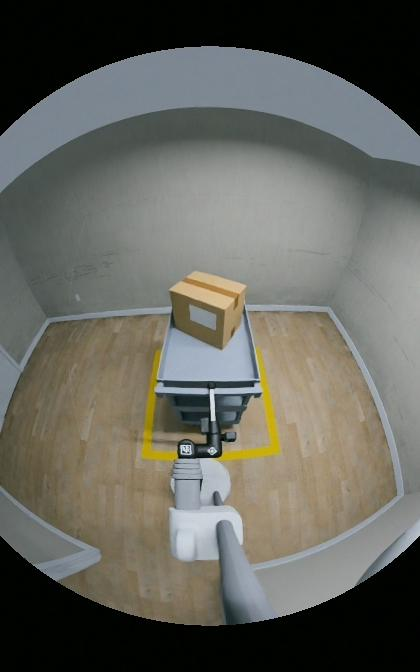

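Call:
move(r2={"base":{"translate_m":0.1},"pace":"slow"}, blocking=false, cameras=[])

Call:
wait(seconds=3, cameras=[])

Call:
move(r2={"joints":{"gripper_m":0.12}}, blocking=false, cameras=[])

Call:
wait(seconds=2, cameras=[])

Call:
move(r2={"base":{"translate_m":-0.3},"pace":"slow"}, blocking=false, cameras=[])

Call:
wait(seconds=5, cameras=["r2_head_camera","r2_head_left_camera","r2_head_right_camera"])

Scene clock: 1152.03 s.
move: r2 moving
r1: as last shown
r1.lidar_m: 1.05 0.42 0.31 3.39 3.85 4.74 2.95 1.60 1.33 1.33 1.28 1.06
r1.motor_effort: lift_m=+24(24) arm_m=-5(6) wheel_0=+7(7) wheel_1=-5(6) wheel_2=+0(0)
r1.servo_current: wrist_yaw_rad=52(72) wrist_pitch_rad=39(46) wrist_roll_rad=39(52) gripper_m=46(46)
r1.contact_limits: translate_m 0.8
r1.wrist_depth_mm: - - 254 164 231 223 216 / - - 255 164 233 224 216 / - - 256 164 235 224 216 / - - 257 163 234 224 216 / - - 257 164 235 224 218 / - - 255 165 231 225 217 / - - 182 163 231 223 220
r2.base_odometry: x=-2.983 y=-4.507 heading=-2.117
r2.turned_by_wheels: +0.000
r2.turned_by_imu: +0.000
r2.base_tilt: forward=-0.7 right=+0.1
r2.lidar_m: 0.40 0.42 2.80 2.74 1.23 1.23 0.85 0.88 1.21 1.99 2.09 0.44
r2.base_status: translate_m moving
r2.joint_positions: lift_m=+0.690 arm_m=+0.000 wrist_yaw_rad=-0.004 wrist_pitch_rad=+0.008 wrist_roll_rad=+1.569 gripper_m=-0.019
r2.joint_status: not commanded
r2.measured_speeds: translate_m=+0.048 strafe_m=+0.000 rotate_rad=-0.002 lift_m=+0.000 arm_m=+0.000 wrist_yaw_rad=+0.000 wrist_pitch_rad=+0.000 wrist_roll_rad=+0.000
r2.motor_effort: lift_m=+18(18) arm_m=-3(4) wheel_0=+6(9) wheel_1=+6(8) wheel_2=-14(14)
r2.servo_current: wrist_yaw_rad=33(59) wrist_pitch_rad=46(52) wrist_roll_rad=46(59) gripper_m=78(78)
r2.hand_pose: x=+0.4590 y=-0.0884 z=+0.8659 quat_wxyz=(+0.708, +0.706, +0.002, -0.004) (m; r2's base frame)
r2.wrist_depth_mm: - - - 167 226 1661 1160 / - - - 169 229 1576 - / - - 549 170 229 831 - / - 462 466 171 232 831 - / - 504 508 173 234 854 - / - - 186 174 181 - - / - - - - 236 - -
pictures: none
No camera images: "cameras" was empty.

Scene clock: 1153.80 s.
earlier move: r2 done
r1.base_odometry: x=-2.831 y=+1.756 heading=-1.031
r1.turned_by_wheels: +0.000
r1.turned_by_imu: +0.000
r1.base_tilt: forward=-1.6 right=+1.3
r1.lidar_m: 1.02 0.44 0.28 3.36 3.87 4.73 2.96 1.60 1.33 1.33 1.27 1.06
r1.base_status: not commanded
r1.joint_positions: lift_m=+0.850 arm_m=+0.000 wrist_yaw_rad=+1.742 wrist_pitch_rad=+0.002 wrist_roll_rad=+0.000 gripper_m=-0.030
r1.joint_status: not commanded
r1.measured_speeds: all 0
r1.motor_effort: lift_m=+24(24) arm_m=-5(6) wheel_0=+7(7) wheel_1=-5(6) wheel_2=+0(0)
r1.servo_current: wrist_yaw_rad=65(91) wrist_pitch_rad=52(52) wrist_roll_rad=33(65) gripper_m=39(52)
r1.contact_limits: translate_m 0.8
r1.hand_pose: x=+0.2082 y=+0.2990 z=+1.0271 quat_wxyz=(+0.644, -0.001, +0.001, +0.765) (m; r1's base frame)
r1.wrist_depth_mm: - - 255 164 232 223 216 / - - 255 164 233 223 216 / - - 254 164 234 224 216 / - - 256 164 234 224 216 / - - 256 164 235 225 218 / - - 256 166 230 225 219 / - - 182 163 231 223 220
r2.base_odometry: x=-3.029 y=-4.582 heading=-2.116
r2.turned_by_wheels: +0.001
r2.turned_by_imu: +0.001
r2.base_tilt: forward=-0.7 right=+0.0
r2.lidar_m: 0.40 0.41 2.69 2.72 1.33 1.29 0.93 0.97 1.30 1.99 2.07 0.43
r2.base_status: done
r2.joint_positions: lift_m=+0.690 arm_m=+0.000 wrist_yaw_rad=+0.001 wrist_pitch_rad=+0.008 wrist_roll_rad=+1.569 gripper_m=-0.019
r2.joint_status: not commanded
r2.measured_speeds: all 0
r2.motor_effort: lift_m=+18(19) arm_m=-4(4) wheel_0=+5(12) wheel_1=+6(8) wheel_2=-5(15)
r2.servo_current: wrist_yaw_rad=39(59) wrist_pitch_rad=46(59) wrist_roll_rad=39(65) gripper_m=78(85)
r2.hand_pose: x=+0.4594 y=-0.0872 z=+0.8659 quat_wxyz=(+0.708, +0.706, +0.003, -0.003) (m; r2's base frame)
r2.wrist_depth_mm: - - - 176 237 1537 1098 / - - - 176 236 1618 539 / - - 585 176 236 788 - / - 466 466 175 236 842 - / - 488 492 174 236 831 - / - - 517 174 179 - - / - - - - 234 - -
wait: 1.77 of 3 s (r2 has come to rest)
pictures: none
No camera images: "cameras" was empty.

Scene clock: 1154.30 s.
move: r2 moving
r1: as last shown
r1.base_tilt: forward=-1.6 right=+1.2
r1.lidar_m: 1.04 0.40 0.31 3.39 3.87 4.73 2.93 1.61 1.34 1.33 1.26 1.07
r1.motor_effort: lift_m=+24(24) arm_m=-5(6) wheel_0=+6(7) wheel_1=-5(6) wheel_2=+0(0)
r1.servo_current: wrist_yaw_rad=65(85) wrist_pitch_rad=39(52) wrist_roll_rad=46(59) gripper_m=39(46)
r1.contact_limits: translate_m 0.8
r1.wrist_depth_mm: - - 253 165 232 224 216 / - - 255 164 234 223 217 / - - 255 164 235 224 216 / - - 257 164 234 224 216 / - - 257 164 235 225 217 / - - 255 164 230 225 219 / - - 182 163 232 223 219
r2.base_odometry: x=-3.029 y=-4.582 heading=-2.116
r2.turned_by_wheels: +0.000
r2.turned_by_imu: +0.000
r2.base_tilt: forward=-0.6 right=+0.1
r2.lidar_m: 0.38 0.41 2.70 2.73 1.34 1.27 0.94 0.96 1.37 1.98 2.08 0.44
r2.base_status: not commanded
r2.joint_positions: lift_m=+0.690 arm_m=+0.000 wrist_yaw_rad=+0.001 wrist_pitch_rad=+0.008 wrist_roll_rad=+1.569 gripper_m=+0.005
r2.joint_status: gripper_m moving
r2.measured_speeds: all 0
r2.motor_effort: lift_m=+18(19) arm_m=-4(4) wheel_0=+6(6) wheel_1=+5(6) wheel_2=-5(5)
r2.servo_current: wrist_yaw_rad=39(65) wrist_pitch_rad=46(59) wrist_roll_rad=52(59) gripper_m=111(111)
r2.hand_pose: x=+0.4594 y=-0.0872 z=+0.8659 quat_wxyz=(+0.708, +0.706, +0.003, -0.003) (m; r2's base frame)
r2.wrist_depth_mm: - - - 180 241 1366 1098 / - - - 180 241 1618 525 / - - 591 180 240 809 - / - 469 469 178 239 842 - / - 488 492 178 238 842 - / - - 517 177 182 - - / - - - - 237 - -
pictures: none
No camera images: "cameras" was empty.

Scene clock: 1155.97 s.
earlier move: r2 done
r1.base_odometry: x=-2.831 y=+1.756 heading=-1.031
r1.turned_by_wheels: +0.000
r1.turned_by_imu: +0.000
r1.base_tilt: forward=-1.6 right=+1.3
r1.lidar_m: 1.05 0.42 0.32 3.37 3.86 4.71 2.94 1.59 1.34 1.31 1.27 1.05
r1.base_status: not commanded
r1.joint_positions: lift_m=+0.850 arm_m=+0.000 wrist_yaw_rad=+1.742 wrist_pitch_rad=+0.002 wrist_roll_rad=+0.000 gripper_m=-0.030
r1.joint_status: not commanded
r1.measured_speeds: all 0
r1.motor_effort: lift_m=+24(24) arm_m=-5(6) wheel_0=+7(7) wheel_1=-5(6) wheel_2=+0(0)
r1.servo_current: wrist_yaw_rad=46(85) wrist_pitch_rad=46(52) wrist_roll_rad=33(65) gripper_m=46(52)
r1.contact_limits: translate_m 0.8
r1.hand_pose: x=+0.2082 y=+0.2990 z=+1.0271 quat_wxyz=(+0.644, -0.001, +0.001, +0.765) (m; r1's base frame)
r1.wrist_depth_mm: - - 254 164 233 223 216 / - - 255 164 233 223 216 / - - 255 165 234 224 216 / - - 256 164 233 224 217 / - - 256 165 234 224 217 / - - 255 165 230 225 218 / - - 182 163 231 223 218
r2.base_odometry: x=-3.029 y=-4.582 heading=-2.116
r2.turned_by_wheels: +0.000
r2.turned_by_imu: +0.000
r2.base_tilt: forward=-0.7 right=+0.1
r2.lidar_m: 0.40 0.42 2.67 2.73 1.33 1.28 0.94 0.96 1.33 1.99 2.10 0.46
r2.base_status: not commanded
r2.joint_positions: lift_m=+0.690 arm_m=+0.000 wrist_yaw_rad=+0.001 wrist_pitch_rad=+0.008 wrist_roll_rad=+1.569 gripper_m=+0.120
r2.joint_status: all done
r2.measured_speeds: all 0
r2.motor_effort: lift_m=+18(19) arm_m=-3(4) wheel_0=+6(6) wheel_1=+6(6) wheel_2=-5(5)
r2.servo_current: wrist_yaw_rad=46(65) wrist_pitch_rad=59(59) wrist_roll_rad=33(59) gripper_m=52(130)
r2.hand_pose: x=+0.4594 y=-0.0872 z=+0.8659 quat_wxyz=(+0.708, +0.706, +0.003, -0.003) (m; r2's base frame)
r2.wrist_depth_mm: - - - 188 249 1397 1118 / - - - 186 248 1576 554 / - - 615 186 247 820 - / - 477 484 185 244 854 - / - 496 496 185 244 854 - / - - 525 183 186 - - / - 117 - - 242 - -
wait: 1.67 of 2 s (r2 has come to rest)
pictures: none
No camera images: "cameras" was empty.

Scene clock: 1156.47 s.
move: r2 moving
r1: as last shown
r1.base_tilt: forward=-1.6 right=+1.2
r1.lidar_m: 1.05 0.43 0.30 3.37 3.86 4.73 2.94 1.60 1.33 1.32 1.26 1.05
r1.servo_current: wrist_yaw_rad=59(72) wrist_pitch_rad=46(46) wrist_roll_rad=46(65) gripper_m=46(46)
r1.contact_limits: translate_m 0.8
r1.wrist_depth_mm: - - 255 164 233 224 215 / - - 255 164 234 223 216 / - - 256 165 234 223 216 / - - 256 164 236 224 216 / - - 257 164 234 225 217 / - - 255 165 231 224 218 / - - 183 163 232 223 219
r2.base_odometry: x=-3.022 y=-4.572 heading=-2.116
r2.turned_by_wheels: +0.000
r2.turned_by_imu: +0.000
r2.base_tilt: forward=-0.7 right=+0.1
r2.lidar_m: 0.39 0.42 2.67 2.72 1.30 1.28 0.92 0.97 1.32 2.01 2.09 0.47
r2.base_status: translate_m moving
r2.joint_positions: lift_m=+0.690 arm_m=+0.000 wrist_yaw_rad=+0.001 wrist_pitch_rad=+0.003 wrist_roll_rad=+1.569 gripper_m=+0.120
r2.joint_status: not commanded
r2.measured_speeds: translate_m=-0.048 strafe_m=+0.000 rotate_rad=+0.001 lift_m=+0.000 arm_m=+0.000 wrist_yaw_rad=+0.000 wrist_pitch_rad=+0.000 wrist_roll_rad=+0.000
r2.motor_effort: lift_m=+17(18) arm_m=-3(4) wheel_0=-5(9) wheel_1=-5(7) wheel_2=+8(10)
r2.servo_current: wrist_yaw_rad=59(59) wrist_pitch_rad=46(59) wrist_roll_rad=59(59) gripper_m=52(52)
r2.hand_pose: x=+0.4594 y=-0.0872 z=+0.8673 quat_wxyz=(+0.708, +0.706, +0.001, -0.001) (m; r2's base frame)
r2.wrist_depth_mm: - - - 200 260 270 279 / - - - 198 258 1618 1182 / - - 603 197 257 - - / - 480 500 196 256 854 - / - 500 500 195 254 854 - / - 186 200 194 214 - - / - - 603 - - - -
pictures: none
No camera images: "cameras" was empty.

Scene clock: 1160.27 s.
earlier move: r2 done
r1.base_odometry: x=-2.831 y=+1.756 heading=-1.031
r1.turned_by_wheels: +0.000
r1.turned_by_imu: +0.000
r1.base_tilt: forward=-1.6 right=+1.2
r1.lidar_m: 1.04 0.43 0.30 3.38 3.86 4.73 2.92 1.58 1.34 1.32 1.24 1.08
r1.base_status: not commanded
r1.joint_positions: lift_m=+0.850 arm_m=+0.000 wrist_yaw_rad=+1.742 wrist_pitch_rad=+0.002 wrist_roll_rad=+0.000 gripper_m=-0.030
r1.joint_status: not commanded
r1.measured_speeds: all 0
r1.motor_effort: lift_m=+24(24) arm_m=-5(6) wheel_0=+6(7) wheel_1=-6(6) wheel_2=+0(0)
r1.servo_current: wrist_yaw_rad=72(85) wrist_pitch_rad=46(52) wrist_roll_rad=46(72) gripper_m=46(52)
r1.contact_limits: translate_m 0.8
r1.hand_pose: x=+0.2082 y=+0.2990 z=+1.0271 quat_wxyz=(+0.644, -0.001, +0.001, +0.765) (m; r1's base frame)
r1.wrist_depth_mm: - - 253 164 233 222 216 / - - 255 164 233 223 217 / - - 254 164 233 224 217 / - - 257 164 234 225 216 / - - 257 164 235 224 218 / - - 256 165 229 224 219 / - - 183 163 231 223 219
r2.base_odometry: x=-2.873 y=-4.326 heading=-2.116
r2.turned_by_wheels: +0.000
r2.turned_by_imu: +0.000
r2.base_tilt: forward=-0.6 right=+0.1
r2.lidar_m: 0.69 2.26 2.83 2.48 1.08 3.93 0.64 0.65 0.91 2.00 2.08 0.74
r2.base_status: done
r2.joint_positions: lift_m=+0.690 arm_m=+0.000 wrist_yaw_rad=+0.001 wrist_pitch_rad=+0.003 wrist_roll_rad=+1.569 gripper_m=+0.120
r2.joint_status: not commanded
r2.measured_speeds: all 0
r2.motor_effort: lift_m=+17(18) arm_m=-3(4) wheel_0=-4(11) wheel_1=-5(8) wheel_2=+4(10)
r2.servo_current: wrist_yaw_rad=39(59) wrist_pitch_rad=39(59) wrist_roll_rad=46(59) gripper_m=52(59)
r2.hand_pose: x=+0.4594 y=-0.0872 z=+0.8673 quat_wxyz=(+0.708, +0.706, +0.001, -0.001) (m; r2's base frame)
r2.wrist_depth_mm: - - - - - 1708 1182 / - - - 504 - 1618 1078 / - - - 544 946 699 544 / - - 788 768 1118 - 544 / - - 809 539 539 - 539 / - 186 195 480 186 539 535 / - - - - - 539 530
wait: 3.80 of 5 s (r2 has come to rest)
pictures: r2_head_camera, r2_head_left_camera, r2_head_right_camera
Images, in order (width x height): r2_head_camera 420x560, r2_head_left_camera 420x672, r2_head_right_camera 420x672.

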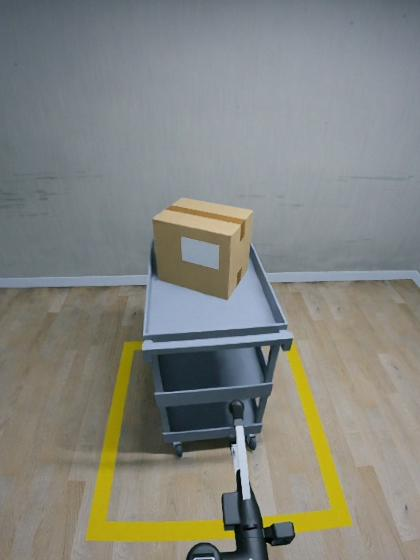

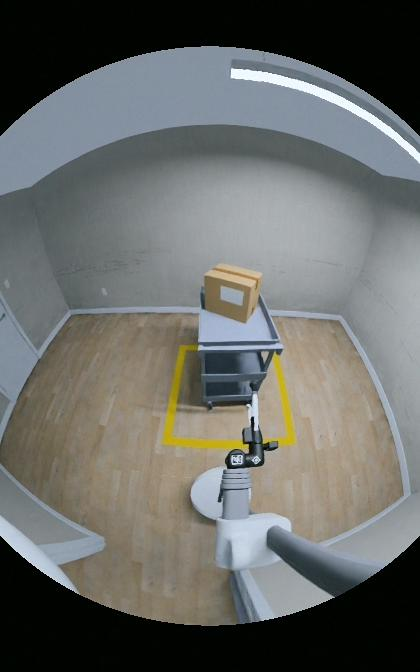

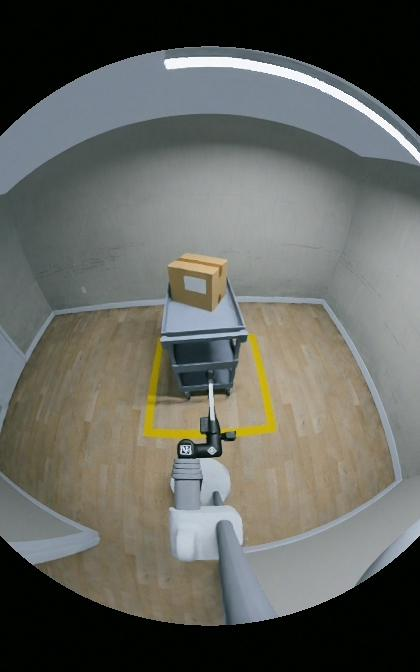

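Call:
move(r2={"base":{"strafe_m":-0.9}}, blocking=false, cameras=[])

Call:
wait(seconds=6, cameras=[])

Call:
move(r2={"base":{"rotate_rad":0.75}}, blocking=false, cameras=[])

Call:
wait(seconds=4, cameras=["r2_head_camera"])

Scene clock: 1168.53 s.
move: r2 moving
r1: as last shown
r1.base_tilt: forward=-1.6 right=+1.3
r1.lidar_m: 1.04 0.43 0.29 3.39 3.85 4.74 2.97 1.59 1.34 1.33 1.27 1.07
r1.motor_effort: lift_m=+24(24) arm_m=-5(5) wheel_0=+7(7) wheel_1=-5(6) wheel_2=+0(0)
r1.servo_current: wrist_yaw_rad=52(78) wrist_pitch_rad=52(52) wrist_roll_rad=59(59) gripper_m=46(52)
r1.contact_limits: translate_m 0.8
r1.wrist_depth_mm: - - 254 164 233 223 216 / - - 255 164 234 224 216 / - - 256 164 234 224 217 / - - 256 164 234 224 217 / - - 256 165 235 225 217 / - - 255 165 230 225 219 / - - 182 163 230 223 219
r2.base_odometry: x=-2.904 y=-4.307 heading=-2.116
r2.turned_by_wheels: +0.000
r2.turned_by_imu: +0.000
r2.base_tilt: forward=-0.7 right=+0.1
r2.lidar_m: 0.70 0.75 2.88 2.51 1.12 4.02 0.63 0.65 0.93 1.94 2.05 0.75
r2.base_status: strafe_m moving
r2.joint_positions: lift_m=+0.690 arm_m=+0.000 wrist_yaw_rad=+0.001 wrist_pitch_rad=+0.003 wrist_roll_rad=+1.569 gripper_m=+0.120
r2.joint_status: not commanded
r2.measured_speeds: translate_m=+0.000 strafe_m=-0.140 rotate_rad=-0.002 lift_m=+0.000 arm_m=+0.000 wrist_yaw_rad=+0.000 wrist_pitch_rad=+0.000 wrist_roll_rad=+0.000
r2.motor_effort: lift_m=+17(17) arm_m=-4(4) wheel_0=+13(13) wheel_1=-10(13) wheel_2=-1(4)
r2.servo_current: wrist_yaw_rad=52(59) wrist_pitch_rad=39(46) wrist_roll_rad=33(52) gripper_m=52(59)
r2.hand_pose: x=+0.4594 y=-0.0872 z=+0.8673 quat_wxyz=(+0.708, +0.706, +0.001, -0.001) (m; r2's base frame)
r2.wrist_depth_mm: - - - - - 1708 1182 / - - - - - 1708 1182 / - - - 544 544 554 549 / - - 820 759 1098 - 549 / - - 788 544 539 - 539 / - 186 196 480 186 535 539 / - - - - - - 539
pictures: none
No camera images: "cameras" was empty.

Scene clock: 1172.37 s.
earlier move: r2 done
r1.base_odometry: x=-2.831 y=+1.756 heading=-1.031
r1.turned_by_wheels: +0.000
r1.turned_by_imu: +0.000
r1.base_tilt: forward=-1.6 right=+1.3
r1.lidar_m: 1.05 0.41 0.30 3.38 3.87 4.73 2.92 1.60 1.35 1.32 1.28 1.06
r1.base_status: not commanded
r1.joint_positions: lift_m=+0.850 arm_m=+0.000 wrist_yaw_rad=+1.742 wrist_pitch_rad=+0.002 wrist_roll_rad=+0.000 gripper_m=-0.030
r1.joint_status: not commanded
r1.measured_speeds: all 0
r1.motor_effort: lift_m=+24(24) arm_m=-5(6) wheel_0=+7(7) wheel_1=-5(6) wheel_2=+0(0)
r1.servo_current: wrist_yaw_rad=72(78) wrist_pitch_rad=39(52) wrist_roll_rad=46(65) gripper_m=39(52)
r1.contact_limits: translate_m 0.8
r1.hand_pose: x=+0.2082 y=+0.2990 z=+1.0271 quat_wxyz=(+0.644, -0.001, +0.001, +0.765) (m; r1's base frame)
r1.wrist_depth_mm: - - 254 164 232 223 215 / - - 255 164 232 223 216 / - - 255 165 235 224 217 / - - 255 164 233 224 216 / - - 256 164 234 224 218 / - - 255 165 230 224 219 / - - 183 163 232 224 219
r2.base_odometry: x=-3.643 y=-3.859 heading=-2.116
r2.turned_by_wheels: +0.000
r2.turned_by_imu: +0.001
r2.base_tilt: forward=-0.7 right=+0.1
r2.lidar_m: 2.15 0.95 1.03 2.51 0.90 0.66 0.63 0.65 0.94 1.10 1.15 1.59
r2.base_status: done
r2.joint_positions: lift_m=+0.690 arm_m=+0.000 wrist_yaw_rad=+0.001 wrist_pitch_rad=+0.003 wrist_roll_rad=+1.569 gripper_m=+0.120
r2.joint_status: not commanded
r2.measured_speeds: all 0
r2.motor_effort: lift_m=+17(17) arm_m=-3(4) wheel_0=+3(15) wheel_1=+0(13) wheel_2=+0(4)
r2.servo_current: wrist_yaw_rad=59(65) wrist_pitch_rad=46(46) wrist_roll_rad=52(59) gripper_m=52(59)
r2.hand_pose: x=+0.4594 y=-0.0872 z=+0.8673 quat_wxyz=(+0.708, +0.706, +0.001, -0.001) (m; r2's base frame)
r2.wrist_depth_mm: - - - - - 1708 1205 / - - - - - 1708 1182 / - - - - - 1756 1205 / - - - - - 1756 1205 / - - - - - 1661 1205 / - 186 190 - 186 1537 1205 / - - - - - 1708 1160
wait: 3.83 of 6 s (r2 has come to rest)
pictures: none
No camera images: "cameras" was empty.

Scene clock: 1172.87 s.
move: r2 moving
r1: as last shown
r1.base_tilt: forward=-1.6 right=+1.2
r1.lidar_m: 1.05 0.44 0.30 3.38 3.86 4.73 2.93 1.58 1.34 1.32 1.26 1.05
r1.motor_effort: lift_m=+24(24) arm_m=-5(5) wheel_0=+7(7) wheel_1=-5(6) wheel_2=+0(0)
r1.servo_current: wrist_yaw_rad=46(72) wrist_pitch_rad=39(46) wrist_roll_rad=52(52) gripper_m=39(52)
r1.contact_limits: translate_m 0.8
r1.wrist_depth_mm: - - 254 164 232 223 216 / - - 255 164 234 223 216 / - - 255 165 235 224 216 / - - 256 164 235 225 217 / - - 255 164 234 225 217 / - - 255 165 231 225 218 / - - 182 163 231 222 219
r2.base_odometry: x=-3.643 y=-3.859 heading=-1.865
r2.turned_by_wheels: +0.251
r2.turned_by_imu: +0.244
r2.base_tilt: forward=-0.6 right=+0.0
r2.lidar_m: 1.31 0.93 3.61 1.89 0.74 0.64 0.62 0.73 1.08 1.11 1.29 2.17
r2.base_status: rotate_rad moving
r2.joint_positions: lift_m=+0.690 arm_m=+0.000 wrist_yaw_rad=+0.001 wrist_pitch_rad=+0.003 wrist_roll_rad=+1.569 gripper_m=+0.120
r2.joint_status: not commanded
r2.measured_speeds: translate_m=-0.003 strafe_m=-0.001 rotate_rad=+0.973 lift_m=+0.000 arm_m=+0.000 wrist_yaw_rad=+0.000 wrist_pitch_rad=+0.000 wrist_roll_rad=+0.000
r2.motor_effort: lift_m=+17(17) arm_m=-4(4) wheel_0=-9(9) wheel_1=-9(11) wheel_2=-13(13)
r2.servo_current: wrist_yaw_rad=46(59) wrist_pitch_rad=39(46) wrist_roll_rad=46(52) gripper_m=52(59)
r2.hand_pose: x=+0.4594 y=-0.0872 z=+0.8673 quat_wxyz=(+0.708, +0.706, +0.001, -0.001) (m; r2's base frame)
r2.wrist_depth_mm: - - - - - 1708 1182 / - - - - - 1708 1182 / - - - - - 1756 1182 / - - - - - 1808 1205 / - - - - - 1661 1205 / - - 198 - 200 1397 1205 / - - - - - 1756 1138
pictures: none
No camera images: "cameras" was empty.

Scene clock: 1173.90 s.
earlier move: r2 done
r1.base_odometry: x=-2.831 y=+1.756 heading=-1.031
r1.turned_by_wheels: +0.000
r1.turned_by_imu: +0.000
r1.base_tilt: forward=-1.6 right=+1.2
r1.lidar_m: 1.04 0.42 0.31 3.39 3.89 4.75 2.93 1.61 1.32 1.33 1.26 1.06
r1.base_status: not commanded
r1.joint_positions: lift_m=+0.850 arm_m=+0.000 wrist_yaw_rad=+1.742 wrist_pitch_rad=+0.002 wrist_roll_rad=+0.000 gripper_m=-0.030
r1.joint_status: not commanded
r1.measured_speeds: all 0
r1.motor_effort: lift_m=+24(24) arm_m=-5(6) wheel_0=+6(7) wheel_1=-5(6) wheel_2=+0(0)
r1.servo_current: wrist_yaw_rad=59(78) wrist_pitch_rad=39(52) wrist_roll_rad=46(59) gripper_m=46(59)
r1.contact_limits: translate_m 0.8
r1.hand_pose: x=+0.2082 y=+0.2990 z=+1.0271 quat_wxyz=(+0.644, -0.001, +0.001, +0.765) (m; r1's base frame)
r1.wrist_depth_mm: - - 254 164 233 224 216 / - - 254 164 234 224 217 / - - 256 165 234 224 216 / - - 255 164 234 224 216 / - - 257 165 234 224 217 / - - 255 165 230 224 219 / - - 182 163 231 222 218
r2.base_odometry: x=-3.643 y=-3.859 heading=-1.367
r2.turned_by_wheels: +0.498
r2.turned_by_imu: +0.485
r2.base_tilt: forward=-0.7 right=+0.1
r2.lidar_m: 0.96 3.64 1.88 0.76 0.64 0.61 0.74 1.09 1.09 1.24 2.11 1.40
r2.base_status: done
r2.joint_positions: lift_m=+0.690 arm_m=+0.000 wrist_yaw_rad=+0.001 wrist_pitch_rad=+0.003 wrist_roll_rad=+1.569 gripper_m=+0.120
r2.joint_status: not commanded
r2.measured_speeds: all 0
r2.motor_effort: lift_m=+17(17) arm_m=-3(4) wheel_0=-3(13) wheel_1=-2(11) wheel_2=-5(13)
r2.servo_current: wrist_yaw_rad=33(59) wrist_pitch_rad=46(52) wrist_roll_rad=46(59) gripper_m=46(59)
r2.hand_pose: x=+0.4594 y=-0.0872 z=+0.8673 quat_wxyz=(+0.708, +0.706, +0.001, -0.001) (m; r2's base frame)
r2.wrist_depth_mm: - - - - - 1661 1255 / - - - - - 1708 1118 / - - - 1078 - 1308 991 / - - - 1025 - 788 - / - - - - - 842 - / - - 198 931 200 1618 1078 / - - - - - 1756 1138
wait: 1.03 of 4 s (r2 has come to rest)
pictures: r2_head_camera
Images, in order (width x height): r2_head_camera 420x560.

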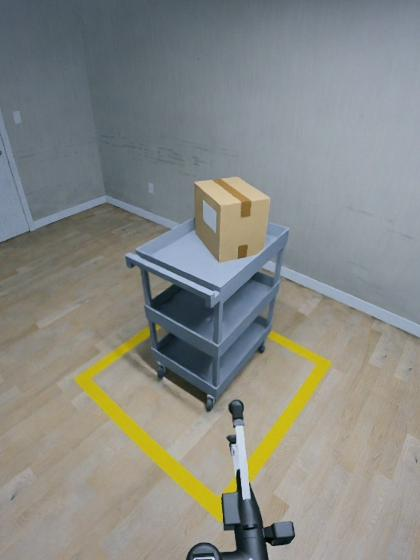

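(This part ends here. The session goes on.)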